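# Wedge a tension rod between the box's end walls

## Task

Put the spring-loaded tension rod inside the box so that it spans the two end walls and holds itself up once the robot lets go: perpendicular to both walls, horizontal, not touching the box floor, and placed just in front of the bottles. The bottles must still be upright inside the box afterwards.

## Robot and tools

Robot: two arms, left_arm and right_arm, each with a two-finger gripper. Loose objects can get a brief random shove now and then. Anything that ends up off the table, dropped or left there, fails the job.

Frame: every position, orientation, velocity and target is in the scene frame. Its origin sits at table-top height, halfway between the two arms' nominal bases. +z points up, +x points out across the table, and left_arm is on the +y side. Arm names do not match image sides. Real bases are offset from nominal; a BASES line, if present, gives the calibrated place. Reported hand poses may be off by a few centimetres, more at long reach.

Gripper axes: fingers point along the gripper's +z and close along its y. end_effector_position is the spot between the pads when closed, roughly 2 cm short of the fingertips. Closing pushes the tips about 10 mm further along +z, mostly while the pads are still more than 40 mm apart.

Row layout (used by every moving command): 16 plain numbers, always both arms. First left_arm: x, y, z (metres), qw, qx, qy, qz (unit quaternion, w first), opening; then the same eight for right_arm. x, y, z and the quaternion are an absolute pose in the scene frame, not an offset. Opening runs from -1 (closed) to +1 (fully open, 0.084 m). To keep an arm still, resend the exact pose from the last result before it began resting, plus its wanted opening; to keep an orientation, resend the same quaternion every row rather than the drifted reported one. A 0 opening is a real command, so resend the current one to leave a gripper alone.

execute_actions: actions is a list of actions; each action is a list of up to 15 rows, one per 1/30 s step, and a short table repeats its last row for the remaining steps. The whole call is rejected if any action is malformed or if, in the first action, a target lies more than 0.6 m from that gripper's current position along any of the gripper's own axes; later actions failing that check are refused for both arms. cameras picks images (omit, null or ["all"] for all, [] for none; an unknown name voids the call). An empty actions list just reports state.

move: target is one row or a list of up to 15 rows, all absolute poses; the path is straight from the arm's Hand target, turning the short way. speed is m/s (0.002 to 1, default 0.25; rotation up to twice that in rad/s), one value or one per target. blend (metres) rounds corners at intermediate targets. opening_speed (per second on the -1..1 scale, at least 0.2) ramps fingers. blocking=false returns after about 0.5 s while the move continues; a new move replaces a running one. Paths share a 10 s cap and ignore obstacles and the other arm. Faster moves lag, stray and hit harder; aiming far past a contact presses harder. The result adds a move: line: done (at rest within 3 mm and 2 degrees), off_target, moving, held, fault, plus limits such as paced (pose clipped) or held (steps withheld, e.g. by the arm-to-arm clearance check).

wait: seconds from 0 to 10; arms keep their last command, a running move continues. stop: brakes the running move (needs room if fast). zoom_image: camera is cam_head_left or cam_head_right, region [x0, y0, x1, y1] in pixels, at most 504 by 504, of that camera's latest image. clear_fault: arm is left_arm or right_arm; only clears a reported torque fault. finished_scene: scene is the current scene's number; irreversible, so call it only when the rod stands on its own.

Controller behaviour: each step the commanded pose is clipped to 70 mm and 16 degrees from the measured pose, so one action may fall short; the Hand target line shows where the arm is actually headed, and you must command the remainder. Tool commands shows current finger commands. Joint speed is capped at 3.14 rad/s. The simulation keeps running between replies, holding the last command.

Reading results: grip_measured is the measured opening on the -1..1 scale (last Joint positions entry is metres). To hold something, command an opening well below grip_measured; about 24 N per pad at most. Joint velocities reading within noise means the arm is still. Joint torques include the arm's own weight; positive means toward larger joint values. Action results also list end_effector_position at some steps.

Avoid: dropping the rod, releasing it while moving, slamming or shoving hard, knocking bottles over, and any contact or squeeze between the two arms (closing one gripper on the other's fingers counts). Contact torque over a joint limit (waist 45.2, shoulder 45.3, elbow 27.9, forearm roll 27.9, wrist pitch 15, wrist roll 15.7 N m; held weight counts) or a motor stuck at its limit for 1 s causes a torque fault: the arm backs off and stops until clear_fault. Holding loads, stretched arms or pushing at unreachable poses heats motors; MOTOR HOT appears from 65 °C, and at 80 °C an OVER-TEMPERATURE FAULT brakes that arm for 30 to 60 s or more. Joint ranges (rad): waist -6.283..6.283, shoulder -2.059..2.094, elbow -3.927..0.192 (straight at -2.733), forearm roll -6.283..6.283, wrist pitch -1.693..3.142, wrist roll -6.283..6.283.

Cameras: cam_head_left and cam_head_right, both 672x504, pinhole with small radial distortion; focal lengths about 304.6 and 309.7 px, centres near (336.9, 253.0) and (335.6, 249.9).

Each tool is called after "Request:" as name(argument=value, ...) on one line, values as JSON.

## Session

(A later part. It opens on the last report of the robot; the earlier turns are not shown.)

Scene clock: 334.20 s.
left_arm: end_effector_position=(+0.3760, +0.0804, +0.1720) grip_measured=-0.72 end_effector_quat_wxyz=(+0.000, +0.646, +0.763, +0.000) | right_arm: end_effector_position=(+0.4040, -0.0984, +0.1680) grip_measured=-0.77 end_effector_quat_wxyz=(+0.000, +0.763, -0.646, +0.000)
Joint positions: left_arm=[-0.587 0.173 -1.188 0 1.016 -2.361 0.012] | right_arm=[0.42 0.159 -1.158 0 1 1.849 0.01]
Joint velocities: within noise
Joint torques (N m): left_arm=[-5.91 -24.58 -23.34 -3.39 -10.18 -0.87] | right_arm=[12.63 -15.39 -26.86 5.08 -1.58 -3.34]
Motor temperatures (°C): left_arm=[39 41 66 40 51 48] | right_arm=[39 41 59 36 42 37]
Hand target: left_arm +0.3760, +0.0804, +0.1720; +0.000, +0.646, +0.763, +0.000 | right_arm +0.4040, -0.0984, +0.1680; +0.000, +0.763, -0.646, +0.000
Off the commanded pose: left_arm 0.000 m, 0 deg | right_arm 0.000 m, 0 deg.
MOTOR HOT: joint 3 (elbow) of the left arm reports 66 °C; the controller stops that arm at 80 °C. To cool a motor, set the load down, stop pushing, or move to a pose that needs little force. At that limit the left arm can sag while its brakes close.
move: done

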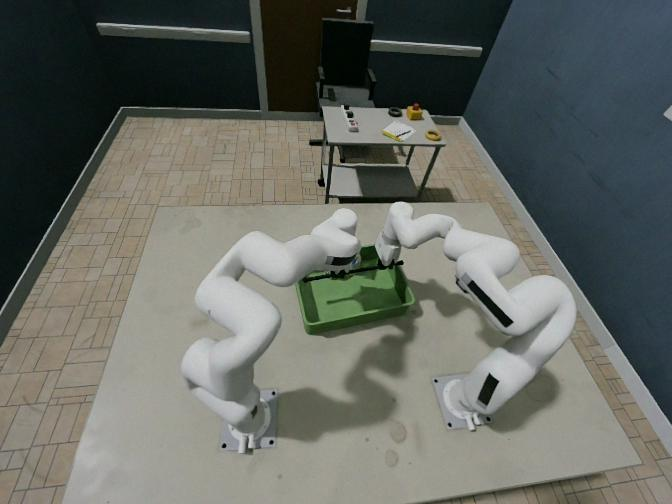

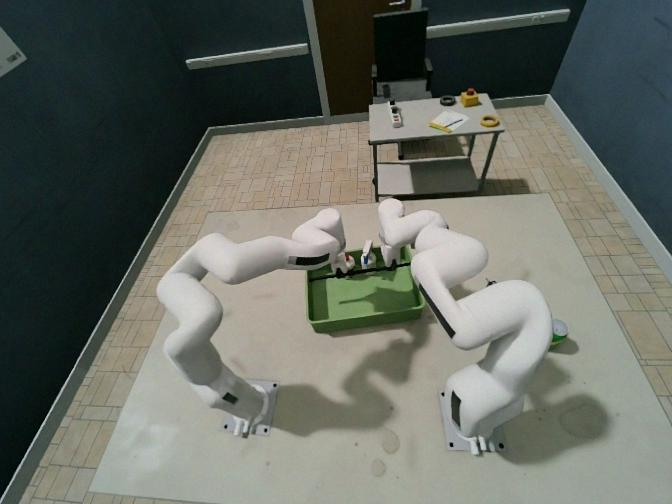

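Request:
move(target=[[0.3774, 0.0867, 0.160, 0, 0.6540, 0.7565, 0, -1, 0.4006, -0.0907, 0.156, 0, 0.7565, -0.6540, 0, -1],[0.3774, 0.0867, 0.115, 0, 0.6540, 0.7565, 0, -1, 0.4006, -0.0907, 0.111, 0, 0.7565, -0.6540, 0, -1]], speed=[0.05,0.04])

Request:
zoom_image(camera="cam_head_right", region=[280, 230, 440, 350])

Request:
zoom_image(camera="cam_head_left", region=[270, 230, 430, 350])

Scene clock: 349.47 s.
left_arm: end_effector_position=(+0.3770, +0.0870, +0.1149) grip_measured=-0.72 end_effector_quat_wxyz=(-0.001, +0.654, +0.757, +0.000) | right_arm: end_effector_position=(+0.4008, -0.0911, +0.1111) grip_measured=-0.77 end_effector_quat_wxyz=(+0.000, +0.756, -0.654, +0.000)
Joint positions: left_arm=[-0.576 0.243 -1.106 0 0.865 -2.33 0.012] | right_arm=[0.436 0.241 -1.09 0 0.85 1.885 0.01]
Joint velocities: within noise
Joint torques (N m): left_arm=[-10.33 -28.52 -23 -8.3 -15.24 0.91] | right_arm=[28.52 -18.15 -21.76 3.6 -6.19 2.54]
Motor temperatures (°C): left_arm=[38 41 65 39 51 48] | right_arm=[39 40 56 36 41 37]
Hand target: left_arm +0.3774, +0.0867, +0.1150; +0.000, +0.654, +0.756, +0.000 | right_arm +0.4006, -0.0907, +0.1110; +0.000, +0.756, -0.654, +0.000
Off the commanded pose: left_arm 0.000 m, 0 deg | right_arm 0.000 m, 0 deg.
MOTOR HOT: still on. Joint 3 (elbow) of the left arm reports 65 °C.
move: done

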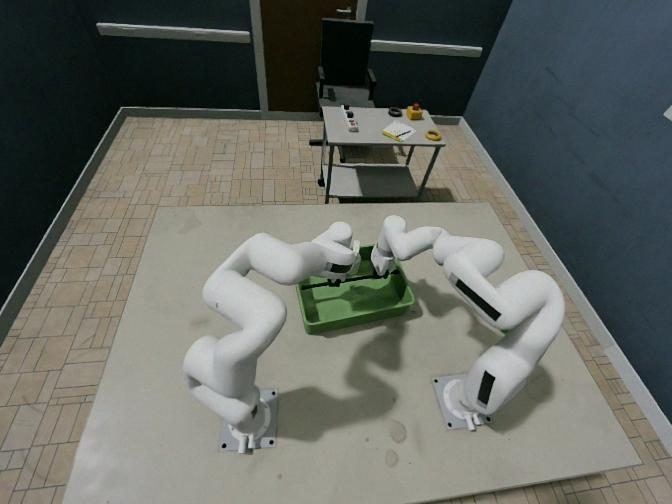

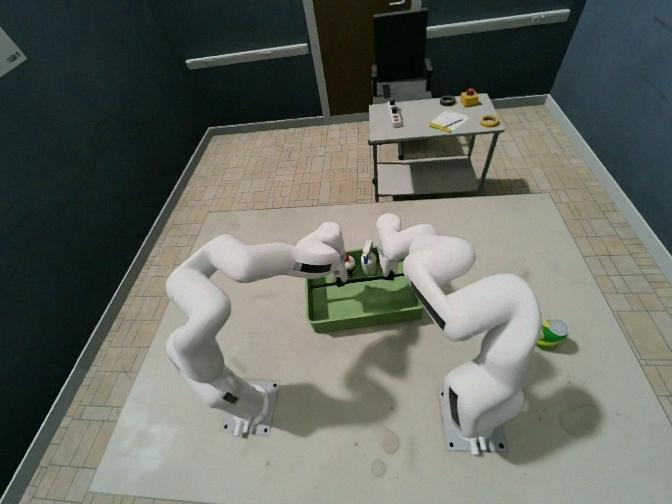

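Scaled by 3.150.

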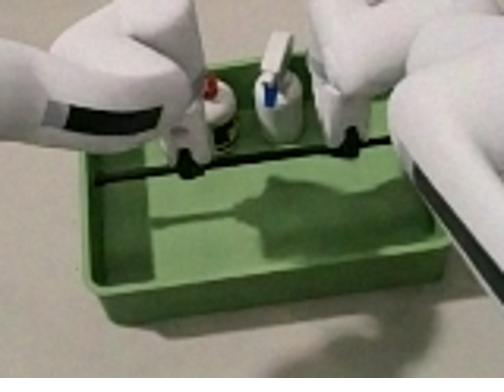

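Scaled by 3.150.

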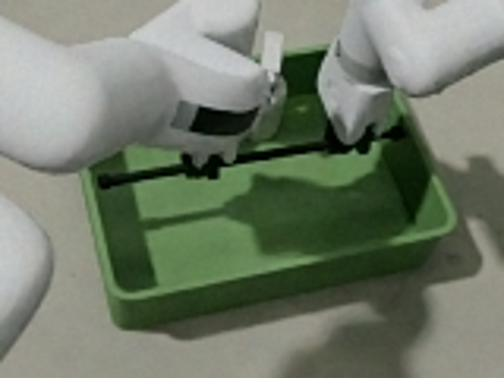

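Request:
move(target=[[0.3770, 0.0907, 0.113, 0, 0.6540, 0.7565, 0, -1, 0.4000, -0.0867, 0.109, 0, 0.7565, -0.6540, 0, -1],[0.3770, 0.0907, 0.078, 0, 0.6540, 0.7565, 0, -1, 0.4000, -0.0867, 0.074, 0, 0.7565, -0.6540, 0, -1]], speed=[0.03,0.03])

Request:
zoom_image(camera="cam_head_right", region=[280, 230, 440, 350])

Request:
zoom_image(camera="cam_head_left", region=[270, 230, 430, 350])

Scene clock: 358.27 s.
left_arm: end_effector_position=(+0.3767, +0.0909, +0.0780) grip_measured=-0.72 end_effector_quat_wxyz=(-0.001, +0.654, +0.756, +0.000) | right_arm: end_effector_position=(+0.4002, -0.0871, +0.0741) grip_measured=-0.77 end_effector_quat_wxyz=(+0.000, +0.756, -0.654, +0.000)
Joint positions: left_arm=[-0.57 0.3 -1.065 0 0.767 -2.324 0.012] | right_arm=[0.444 0.311 -1.068 0 0.756 1.893 0.01]
Joint velocities: within noise
Joint torques (N m): left_arm=[-9.28 -31.07 -23.5 -7.86 -14.71 0.7] | right_arm=[28.03 -18.2 -21.18 4.35 -5.84 2.46]
Motor temperatures (°C): left_arm=[38 41 66 39 55 47] | right_arm=[39 40 56 36 42 37]
Hand target: left_arm +0.3770, +0.0907, +0.0780; +0.000, +0.654, +0.756, +0.000 | right_arm +0.4000, -0.0867, +0.0740; +0.000, +0.756, -0.654, +0.000
Off the commanded pose: left_arm 0.000 m, 0 deg | right_arm 0.000 m, 0 deg.
MOTOR HOT: still on. Joint 3 (elbow) of the left arm reports 66 °C.
move: done

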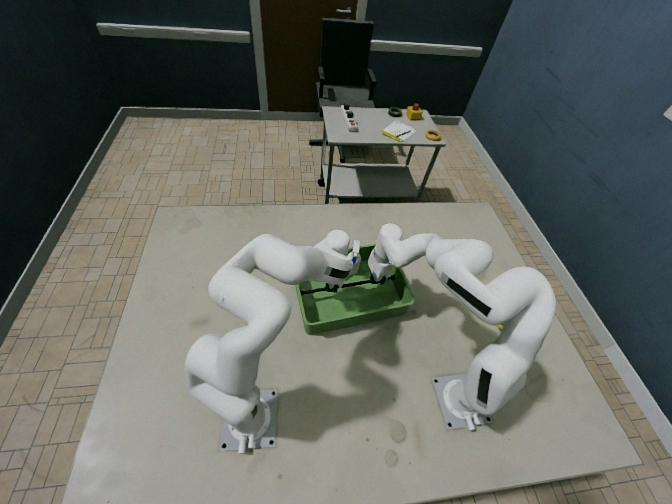

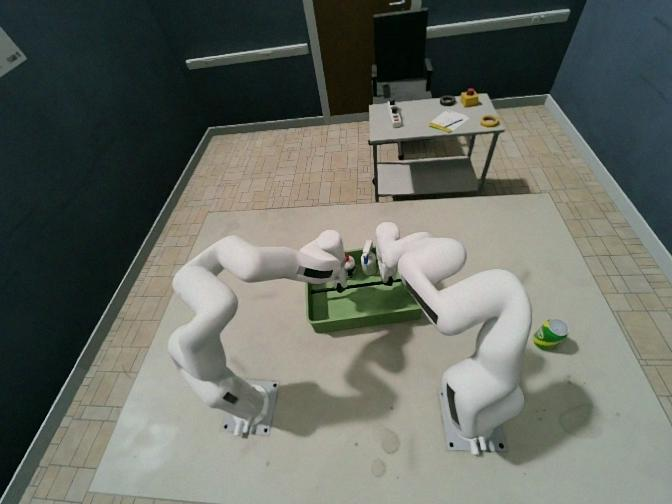

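Scaled by 3.150.

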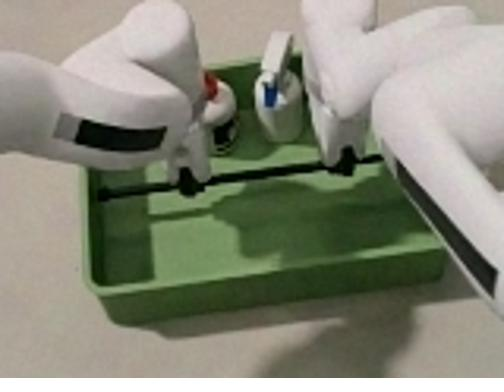

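Scaled by 3.150.

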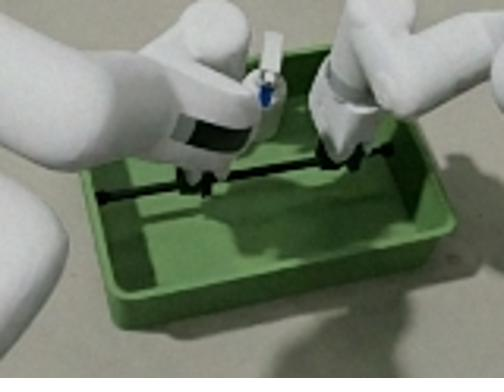

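Request:
move(target=[[0.4004, 0.0937, 0.078, 0, 0.6502, 0.7597, 0, -1, 0.4264, -0.0837, 0.074, 0, 0.7597, -0.6502, 0, -1],[0.3995, 0.0997, 0.078, 0, 0.6502, 0.7597, 0, -1, 0.4273, -0.0897, 0.074, 0, 0.7597, -0.6502, 0, -1]], speed=[0.03,0.01])

Request:
zoom_image(camera="cam_head_right", region=[280, 230, 440, 350])

Request:
zoom_image(camera="cam_head_left", region=[270, 230, 430, 350])

Scene clock: 375.50 s.
left_arm: end_effector_position=(+0.3995, +0.0996, +0.0780) grip_measured=-0.72 end_effector_quat_wxyz=(+0.000, +0.650, +0.760, +0.000) | right_arm: end_effector_position=(+0.4273, -0.0896, +0.0740) grip_measured=-0.77 end_effector_quat_wxyz=(+0.000, +0.760, -0.650, +0.000)
Joint positions: left_arm=[-0.531 0.341 -1.125 0 0.784 -2.295 0.012] | right_arm=[0.416 0.379 -1.169 0 0.79 1.855 0.01]
Joint velocities: within noise
Joint torques (N m): left_arm=[5.37 -34.65 -11.36 -1.61 -4.74 0.73] | right_arm=[-2.73 -24.8 -13.66 -0.85 -2.98 -3.5]
Motor temperatures (°C): left_arm=[38 41 68 39 59 47] | right_arm=[40 41 55 36 43 37]
Hand target: left_arm +0.3995, +0.0997, +0.0780; +0.000, +0.650, +0.760, +0.000 | right_arm +0.4273, -0.0897, +0.0740; +0.000, +0.760, -0.650, +0.000
Off the commanded pose: left_arm 0.000 m, 0 deg | right_arm 0.000 m, 0 deg.
MOTOR HOT: still on. Joint 3 (elbow) of the left arm reports 68 °C.
move: done

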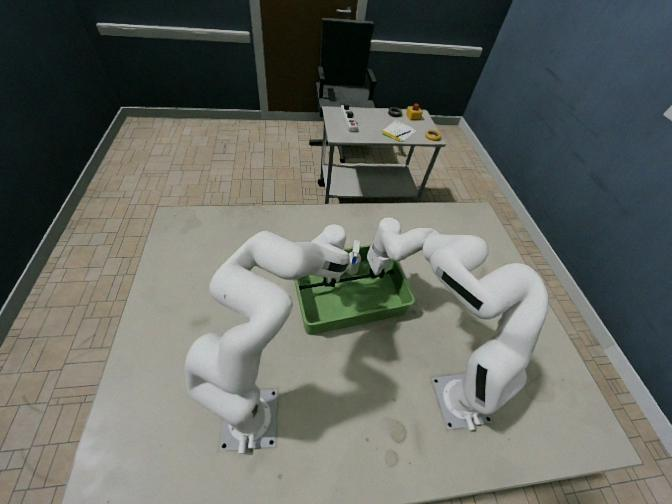

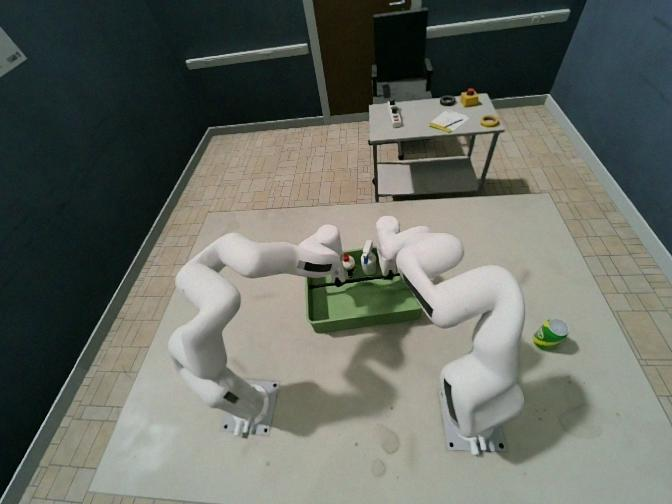

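Scaled by 3.150.

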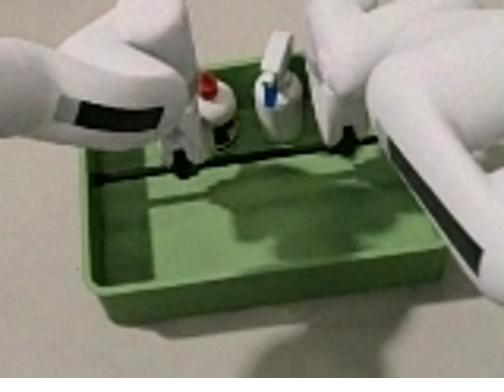

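Scaled by 3.150.

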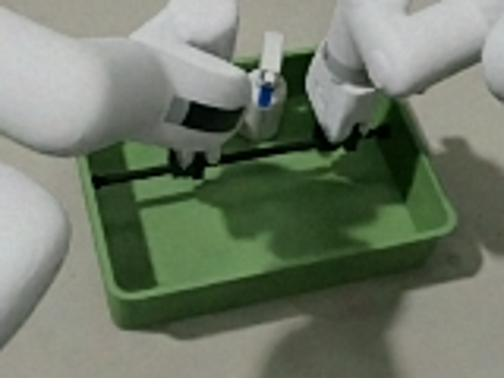

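Request:
move(target=[[0.3990, 0.1027, 0.078, 0, 0.6502, 0.7597, 0, -1, 0.4282, -0.0957, 0.074, 0, 0.7597, -0.6502, 0, -1]], speed=0.01)

Request:
zoom_image(camera="cam_head_right", region=[280, 230, 440, 350])

Request:
zoom_image(camera="cam_head_left", region=[270, 230, 430, 350])

Scene clock: 383.03 s.
left_arm: end_effector_position=(+0.3992, +0.1023, +0.0782) grip_measured=-0.72 end_effector_quat_wxyz=(+0.001, +0.650, +0.760, +0.000) | right_arm: end_effector_position=(+0.4282, -0.0953, +0.0741) grip_measured=-0.77 end_effector_quat_wxyz=(+0.000, +0.760, -0.650, +0.000)
Joint positions: left_arm=[-0.527 0.335 -1.116 0 0.78 -2.29 0.012] | right_arm=[0.406 0.374 -1.161 0 0.787 1.844 0.01]
Joint velocities: within noise
Joint torques (N m): left_arm=[16.09 -32.59 -5.93 0.72 0.76 1.06] | right_arm=[-15.36 -23.61 -9.63 -1.56 -0.97 -3.53]
Motor temperatures (°C): left_arm=[38 41 62 39 55 47] | right_arm=[39 41 52 36 43 37]
Hand target: left_arm +0.3990, +0.1027, +0.0780; +0.000, +0.650, +0.760, +0.000 | right_arm +0.4282, -0.0957, +0.0740; +0.000, +0.760, -0.650, +0.000
Off the commanded pose: left_arm 0.000 m, 0 deg | right_arm 0.000 m, 0 deg.
MOTOR HOT: cleared for the motors of the left arm.
move: done

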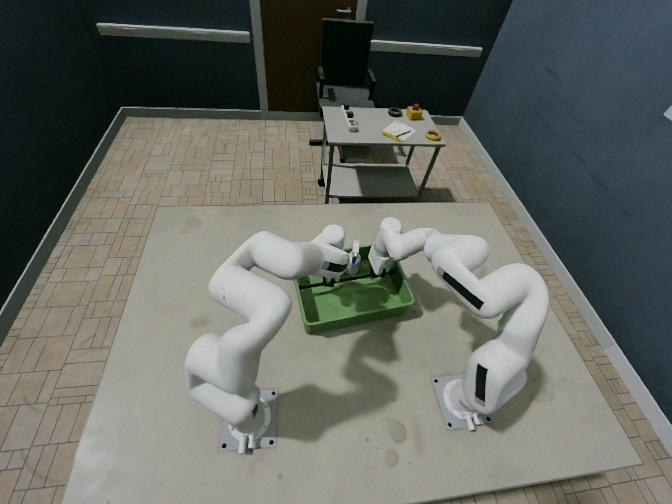

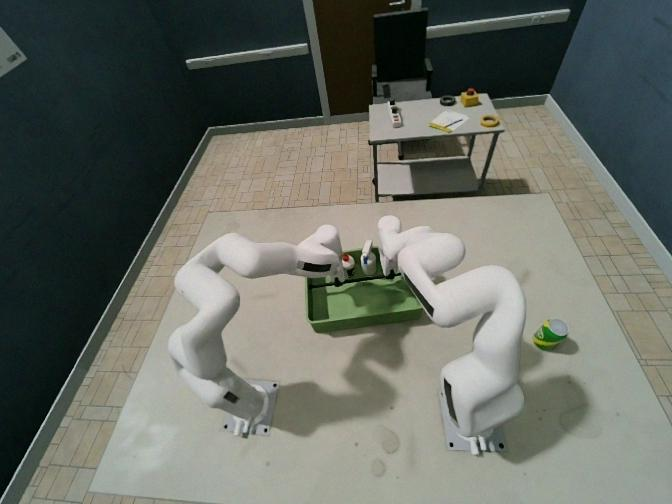

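Scaled by 3.150.

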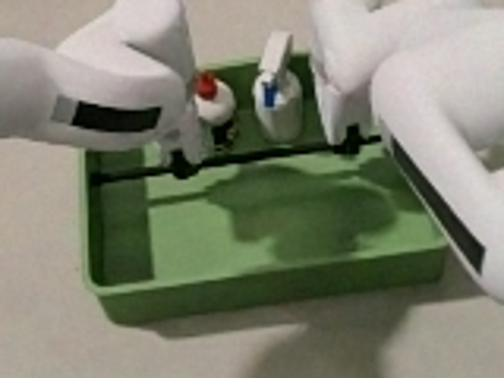

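Scaled by 3.150.

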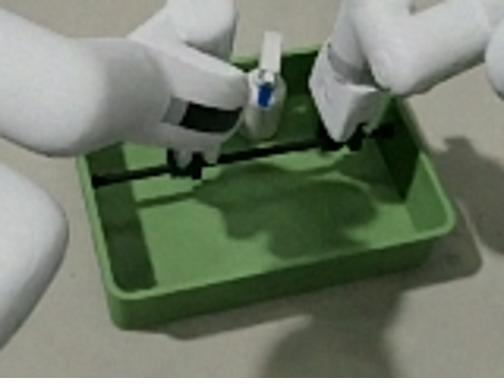

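Request:
move(target=[[0.3992, 0.1010, 0.078, 0, 0.6502, 0.7597, 0, -1, 0.4279, -0.0935, 0.074, 0, 0.7597, -0.6502, 0, -1],[0.3992, 0.1010, 0.078, 0, 0.6502, 0.7597, 0, -0.5, 0.4279, -0.0935, 0.074, 0, 0.7597, -0.6502, 0, -0.5]], speed=0.01, opening_speed=0.4)

Request:
zoom_image(camera="cam_head_right", region=[280, 230, 440, 350])

Request:
zoom_image(camera="cam_head_left", region=[270, 230, 430, 350])

Scene clock: 395.43 s.
left_arm: end_effector_position=(+0.3992, +0.1009, +0.0780) grip_measured=-0.52 end_effector_quat_wxyz=(+0.000, +0.650, +0.760, +0.000) | right_arm: end_effector_position=(+0.4279, -0.0934, +0.0740) grip_measured=-0.52 end_effector_quat_wxyz=(+0.000, +0.760, -0.650, +0.000)
Joint positions: left_arm=[-0.529 0.338 -1.12 0 0.783 -2.293 0.021] | right_arm=[0.409 0.376 -1.164 0 0.788 1.847 0.021]
Joint velocities: within noise
Joint torques (N m): left_arm=[2.87 -29.1 -9.53 -1.78 -0.6 -0.64] | right_arm=[-5.27 -19.73 -19.31 0.68 -2.99 2.49]
Motor temperatures (°C): left_arm=[38 41 54 38 50 47] | right_arm=[39 41 48 36 42 37]
Hand target: left_arm +0.3992, +0.1010, +0.0780; +0.000, +0.650, +0.760, +0.000 | right_arm +0.4279, -0.0935, +0.0740; +0.000, +0.760, -0.650, +0.000
Off the commanded pose: left_arm 0.000 m, 0 deg | right_arm 0.000 m, 0 deg.
move: done

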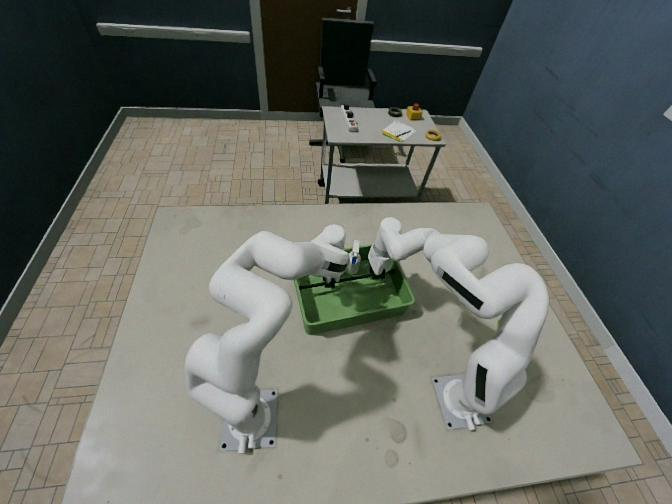

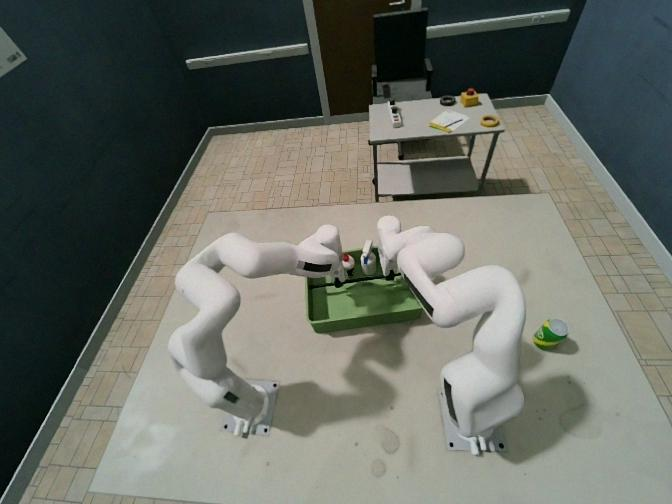

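Scaled by 3.150.

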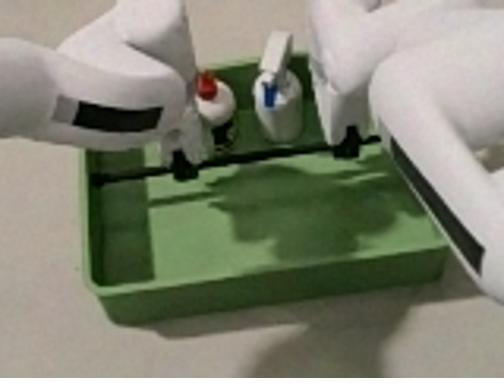

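Scaled by 3.150.

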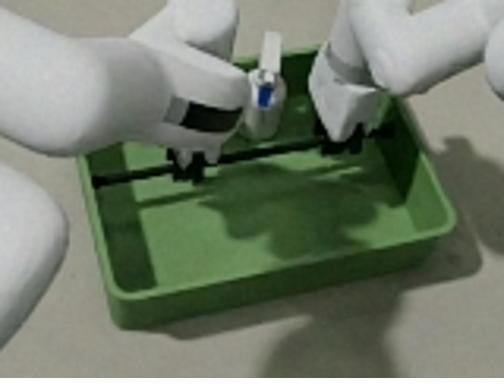

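Held. Lift straight up, slowly, then back.

Request:
move(target=[[0.3992, 0.1010, 0.13, 0, 0.6502, 0.7597, 0, -0.5, 0.4279, -0.0935, 0.13, 0, 0.7597, -0.6502, 0, -0.5],[0.395, 0.1010, 0.25, 0, 0.6502, 0.7597, 0, -0.5, 0.424, -0.0935, 0.25, 0, 0.7597, -0.6502, 0, -0.5],[0.25, 0.32, 0.28, 0, 0.6502, 0.7597, 0, -0.5, 0.24, -0.34, 0.28, 0, 0.7597, -0.6502, 0, -0.5]], speed=[0.04,0.08,0.2])

Request:
zoom_image(camera="cam_head_right", region=[280, 230, 440, 350])

Request:
zoom_image(camera="cam_head_left", region=[270, 230, 430, 350])

Scene clock: 408.33 s.
left_arm: end_effector_position=(+0.2500, +0.3200, +0.2800) grip_measured=-0.52 end_effector_quat_wxyz=(+0.000, +0.650, +0.760, +0.000) | right_arm: end_effector_position=(+0.2400, -0.3400, +0.2800) grip_measured=-0.52 end_effector_quat_wxyz=(+0.000, +0.760, -0.650, +0.000)
Joint positions: left_arm=[-0.164 -0.667 -0.704 0 1.371 -1.928 0.021] | right_arm=[-0.111 -0.669 -0.702 0 1.372 1.328 0.021]
Joint velocities: within noise
Joint torques (N m): left_arm=[6.46 -12.71 -10.74 -2.63 -0.5 0.69] | right_arm=[-5.07 -9.29 -16.89 0.73 0.21 -3.1]
Motor temperatures (°C): left_arm=[38 41 52 38 46 47] | right_arm=[38 41 48 36 41 36]
Hand target: left_arm +0.2500, +0.3200, +0.2800; +0.000, +0.650, +0.760, +0.000 | right_arm +0.2400, -0.3400, +0.2800; +0.000, +0.760, -0.650, +0.000
Off the commanded pose: left_arm 0.000 m, 0 deg | right_arm 0.000 m, 0 deg.
move: done

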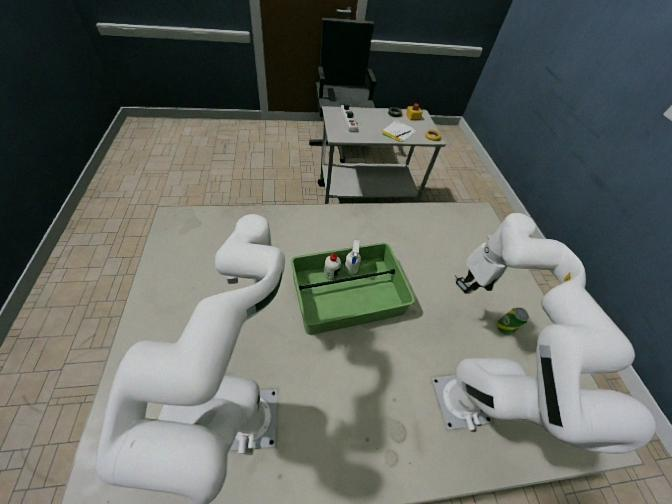

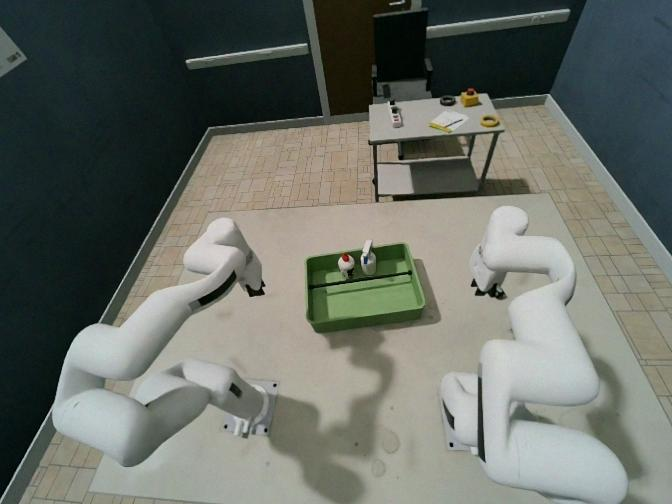

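Scaled by 3.150.

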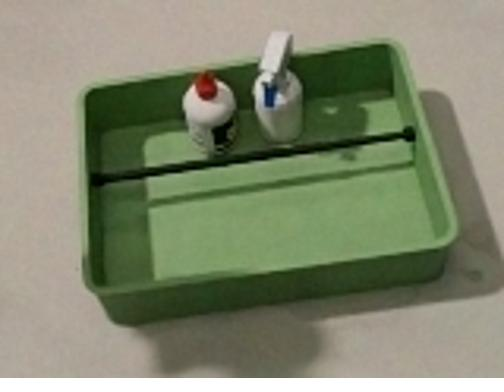

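Scaled by 3.150.

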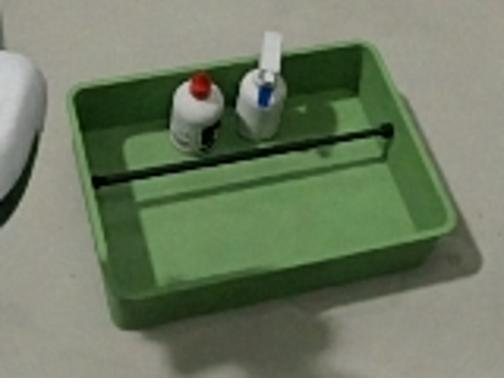

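Request:
move(target=[[0.3950, 0.1257, 0.2, 0, 0.6502, 0.7597, 0, -0.5, 0.424, -0.0935, 0.2, 0, 0.7597, -0.6502, 0, -0.5],[0.3956, 0.1257, 0.12, 0, 0.6502, 0.7597, 0, -0.5, 0.4279, -0.0935, 0.12, 0, 0.7597, -0.6502, 0, -0.5],[0.3956, 0.1257, 0.078, 0, 0.6502, 0.7597, 0, -0.5, 0.4279, -0.0935, 0.074, 0, 0.7597, -0.6502, 0, -0.5],[0.3956, 0.1257, 0.078, 0, 0.6502, 0.7597, 0, -1, 0.4279, -0.0935, 0.074, 0, 0.7597, -0.6502, 0, -1]], speed=[0.2,0.08,0.04,0.04])

Request:
zoom_image(camera="cam_head_right", region=[280, 230, 440, 350])

Scene clock: 432.07 s.
left_arm: end_effector_position=(+0.3956, +0.1257, +0.0780) grip_measured=-0.72 end_effector_quat_wxyz=(+0.000, +0.650, +0.760, +0.000) | right_arm: end_effector_position=(+0.4279, -0.0935, +0.0740) grip_measured=-0.77 end_effector_quat_wxyz=(+0.000, +0.760, -0.650, +0.000)
Joint positions: left_arm=[-0.491 0.291 -1.052 0 0.761 -2.255 0.012] | right_arm=[0.409 0.376 -1.164 0 0.788 1.847 0.01]
Joint velocities: within noise
Joint torques (N m): left_arm=[6.51 -19.7 -10.32 1.77 -2.33 0.7] | right_arm=[-4.16 -17.53 -15.97 -0.25 -2.07 -2.98]
Motor temperatures (°C): left_arm=[38 40 51 38 42 47] | right_arm=[38 40 49 35 39 36]
Hand target: left_arm +0.3956, +0.1257, +0.0780; +0.000, +0.650, +0.760, +0.000 | right_arm +0.4279, -0.0935, +0.0740; +0.000, +0.760, -0.650, +0.000
Off the commanded pose: left_arm 0.000 m, 0 deg | right_arm 0.000 m, 0 deg.
move: done

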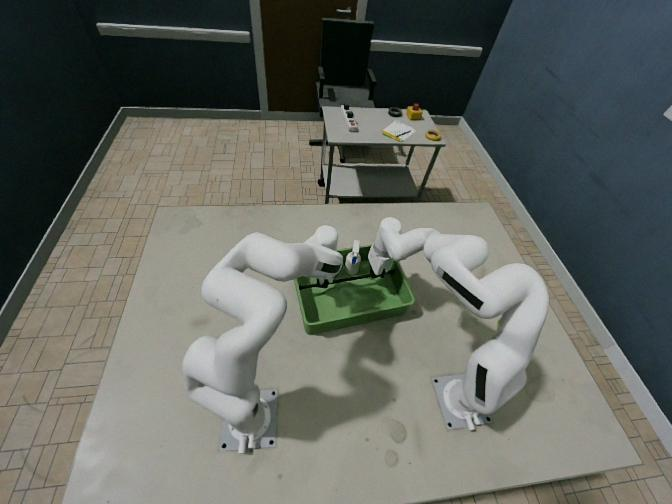

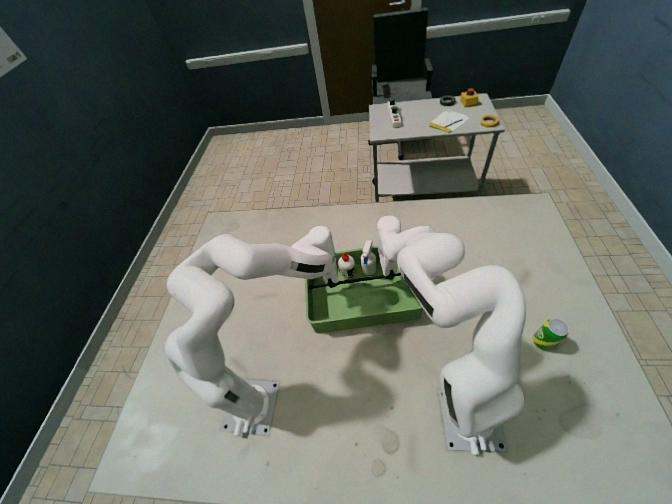

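Scaled by 3.150.

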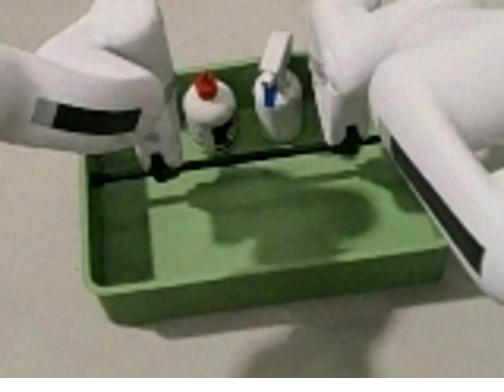

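Request:
move(target=[[0.3964, 0.1207, 0.078, 0, 0.6502, 0.7597, 0, -1, 0.4272, -0.0890, 0.074, 0, 0.7597, -0.6502, 0, -1],[0.4162, 0.1236, 0.078, 0, 0.6502, 0.7597, 0, -1, 0.4470, -0.0861, 0.074, 0, 0.7597, -0.6502, 0, -1],[0.4154, 0.1290, 0.078, 0, 0.6502, 0.7597, 0, -1, 0.4478, -0.0906, 0.074, 0, 0.7597, -0.6502, 0, -1]], speed=[0.015,0.03,0.01])

Request:
zoom_image(camera="cam_head_right", region=[280, 230, 440, 350])

Request:
zoom_image(camera="cam_head_left", region=[270, 230, 430, 350])

Scene clock: 440.67 s.
left_arm: end_effector_position=(+0.4154, +0.1289, +0.0780) grip_measured=-0.72 end_effector_quat_wxyz=(+0.000, +0.650, +0.760, +0.000) | right_arm: end_effector_position=(+0.4478, -0.0905, +0.0740) grip_measured=-0.77 end_effector_quat_wxyz=(+0.000, +0.760, -0.650, +0.000)
Joint positions: left_arm=[-0.466 0.337 -1.119 0 0.782 -2.23 0.012] | right_arm=[0.399 0.433 -1.252 0 0.819 1.837 0.01]
Joint velocities: within noise
Joint torques (N m): left_arm=[7.81 -34.56 -10.11 -0.41 -3.39 1.1] | right_arm=[-6.18 -26.49 -14.2 -0.1 -2.99 -3.41]
Motor temperatures (°C): left_arm=[38 40 51 38 41 47] | right_arm=[38 40 50 35 39 36]
Hand target: left_arm +0.4154, +0.1290, +0.0780; +0.000, +0.650, +0.760, +0.000 | right_arm +0.4478, -0.0906, +0.0740; +0.000, +0.760, -0.650, +0.000
Off the commanded pose: left_arm 0.000 m, 0 deg | right_arm 0.000 m, 0 deg.
move: done

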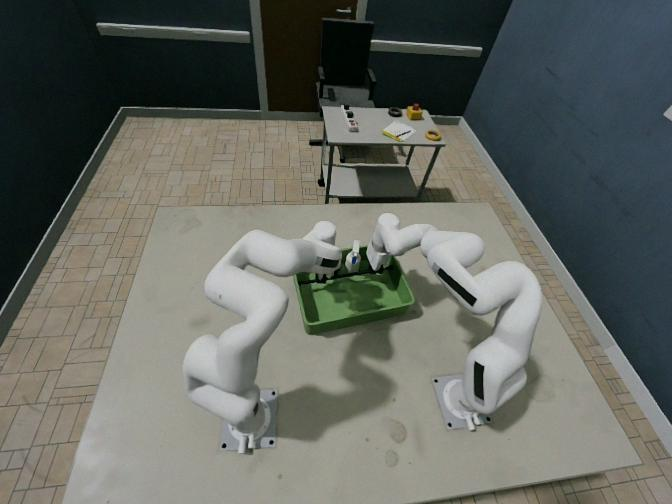

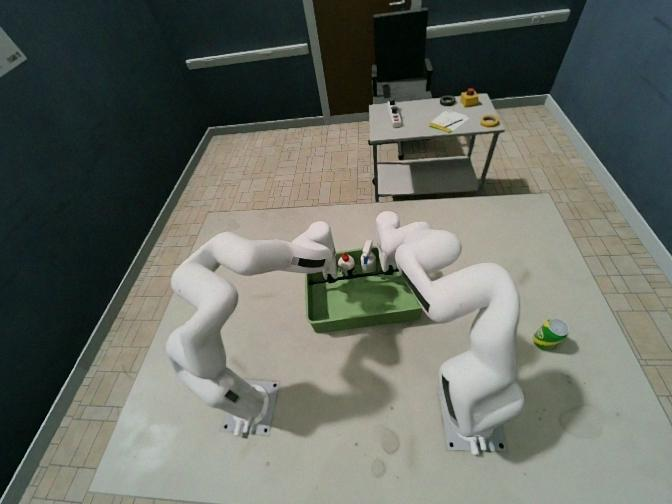

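Scaled by 3.150.

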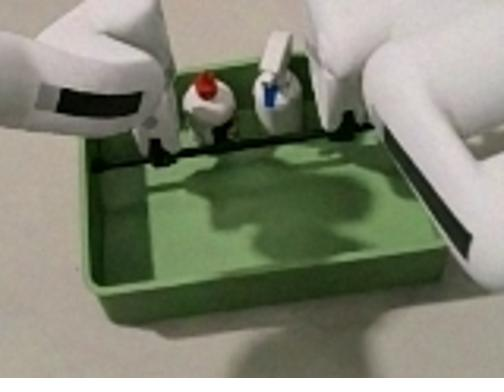

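Scaled by 3.150.

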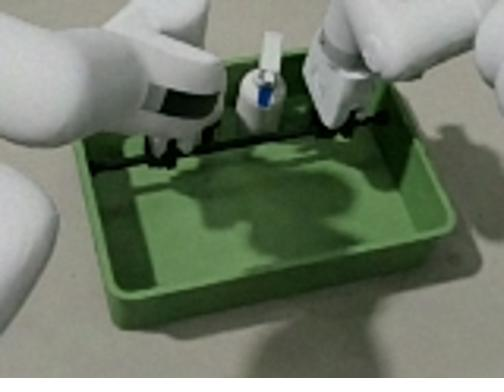

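Request:
move(target=[[0.4152, 0.1302, 0.078, 0, 0.6502, 0.7597, 0, -1, 0.4479, -0.0916, 0.074, 0, 0.7597, -0.6502, 0, -1],[0.4152, 0.1302, 0.078, 0, 0.6502, 0.7597, 0, -0.54, 0.4479, -0.0916, 0.074, 0, 0.7597, -0.6502, 0, -0.56],[0.4152, 0.1302, 0.12, 0, 0.6502, 0.7597, 0, -0.54, 0.4479, -0.0916, 0.12, 0, 0.7597, -0.6502, 0, -0.56],[0.405, 0.1302, 0.25, 0, 0.6502, 0.7597, 0, -0.54, 0.44, -0.0916, 0.25, 0, 0.7597, -0.6502, 0, -0.56],[0.25, 0.32, 0.28, 0, 0.6502, 0.7597, 0, -0.54, 0.24, -0.34, 0.28, 0, 0.7597, -0.6502, 0, -0.56]], speed=[0.01,0.01,0.04,0.1,0.25], opening_speed=0.4)

Request:
zoom_image(camera="cam_head_right", region=[280, 230, 440, 350])

Request:
zoom_image(camera="cam_head_left", region=[270, 230, 430, 350])

Scene clock: 456.33 s.
left_arm: end_effector_position=(+0.2500, +0.3200, +0.2800) grip_measured=-0.56 end_effector_quat_wxyz=(+0.000, +0.650, +0.760, +0.000) | right_arm: end_effector_position=(+0.2400, -0.3400, +0.2800) grip_measured=-0.58 end_effector_quat_wxyz=(+0.000, +0.760, -0.650, +0.000)
Joint positions: left_arm=[-0.164 -0.667 -0.703 0 1.371 -1.928 0.02] | right_arm=[-0.111 -0.669 -0.702 0 1.372 1.328 0.019]
Joint velocities: within noise
Joint torques (N m): left_arm=[6.82 -12.94 -10.79 -2.82 -0.62 0.92] | right_arm=[-6.33 -9.2 -17.01 0.75 0.23 -2.92]
Motor temperatures (°C): left_arm=[38 41 50 38 39 47] | right_arm=[38 41 49 35 38 36]
Hand target: left_arm +0.2500, +0.3200, +0.2800; +0.000, +0.650, +0.760, +0.000 | right_arm +0.2400, -0.3400, +0.2800; +0.000, +0.760, -0.650, +0.000
Off the commanded pose: left_arm 0.000 m, 0 deg | right_arm 0.000 m, 0 deg.
move: done

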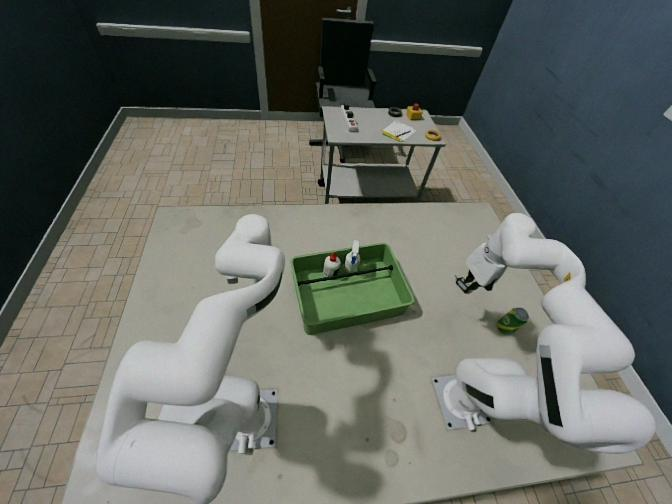

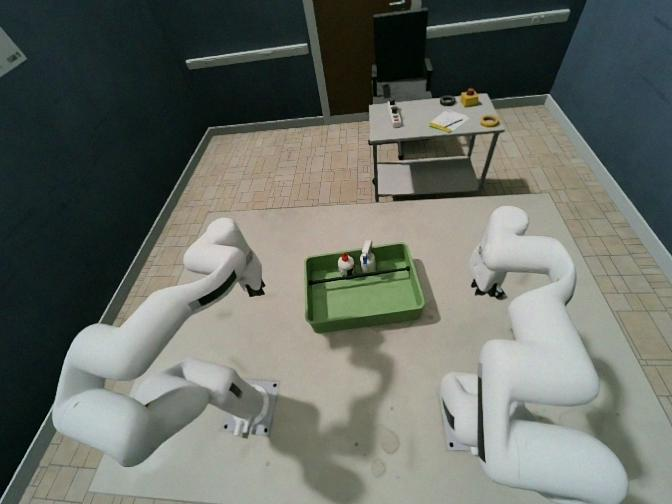

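Scaled by 3.150.

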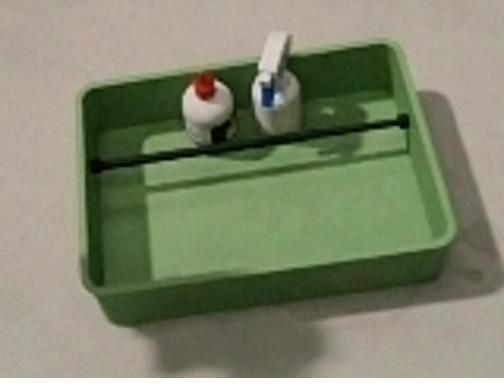

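Scaled by 3.150.

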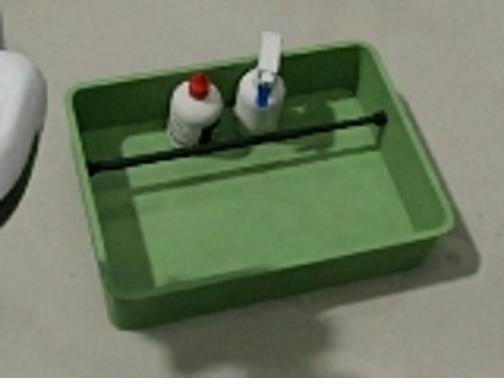

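Good.

Request:
finished_scene(scene=1)

The scene is finished: the task was done.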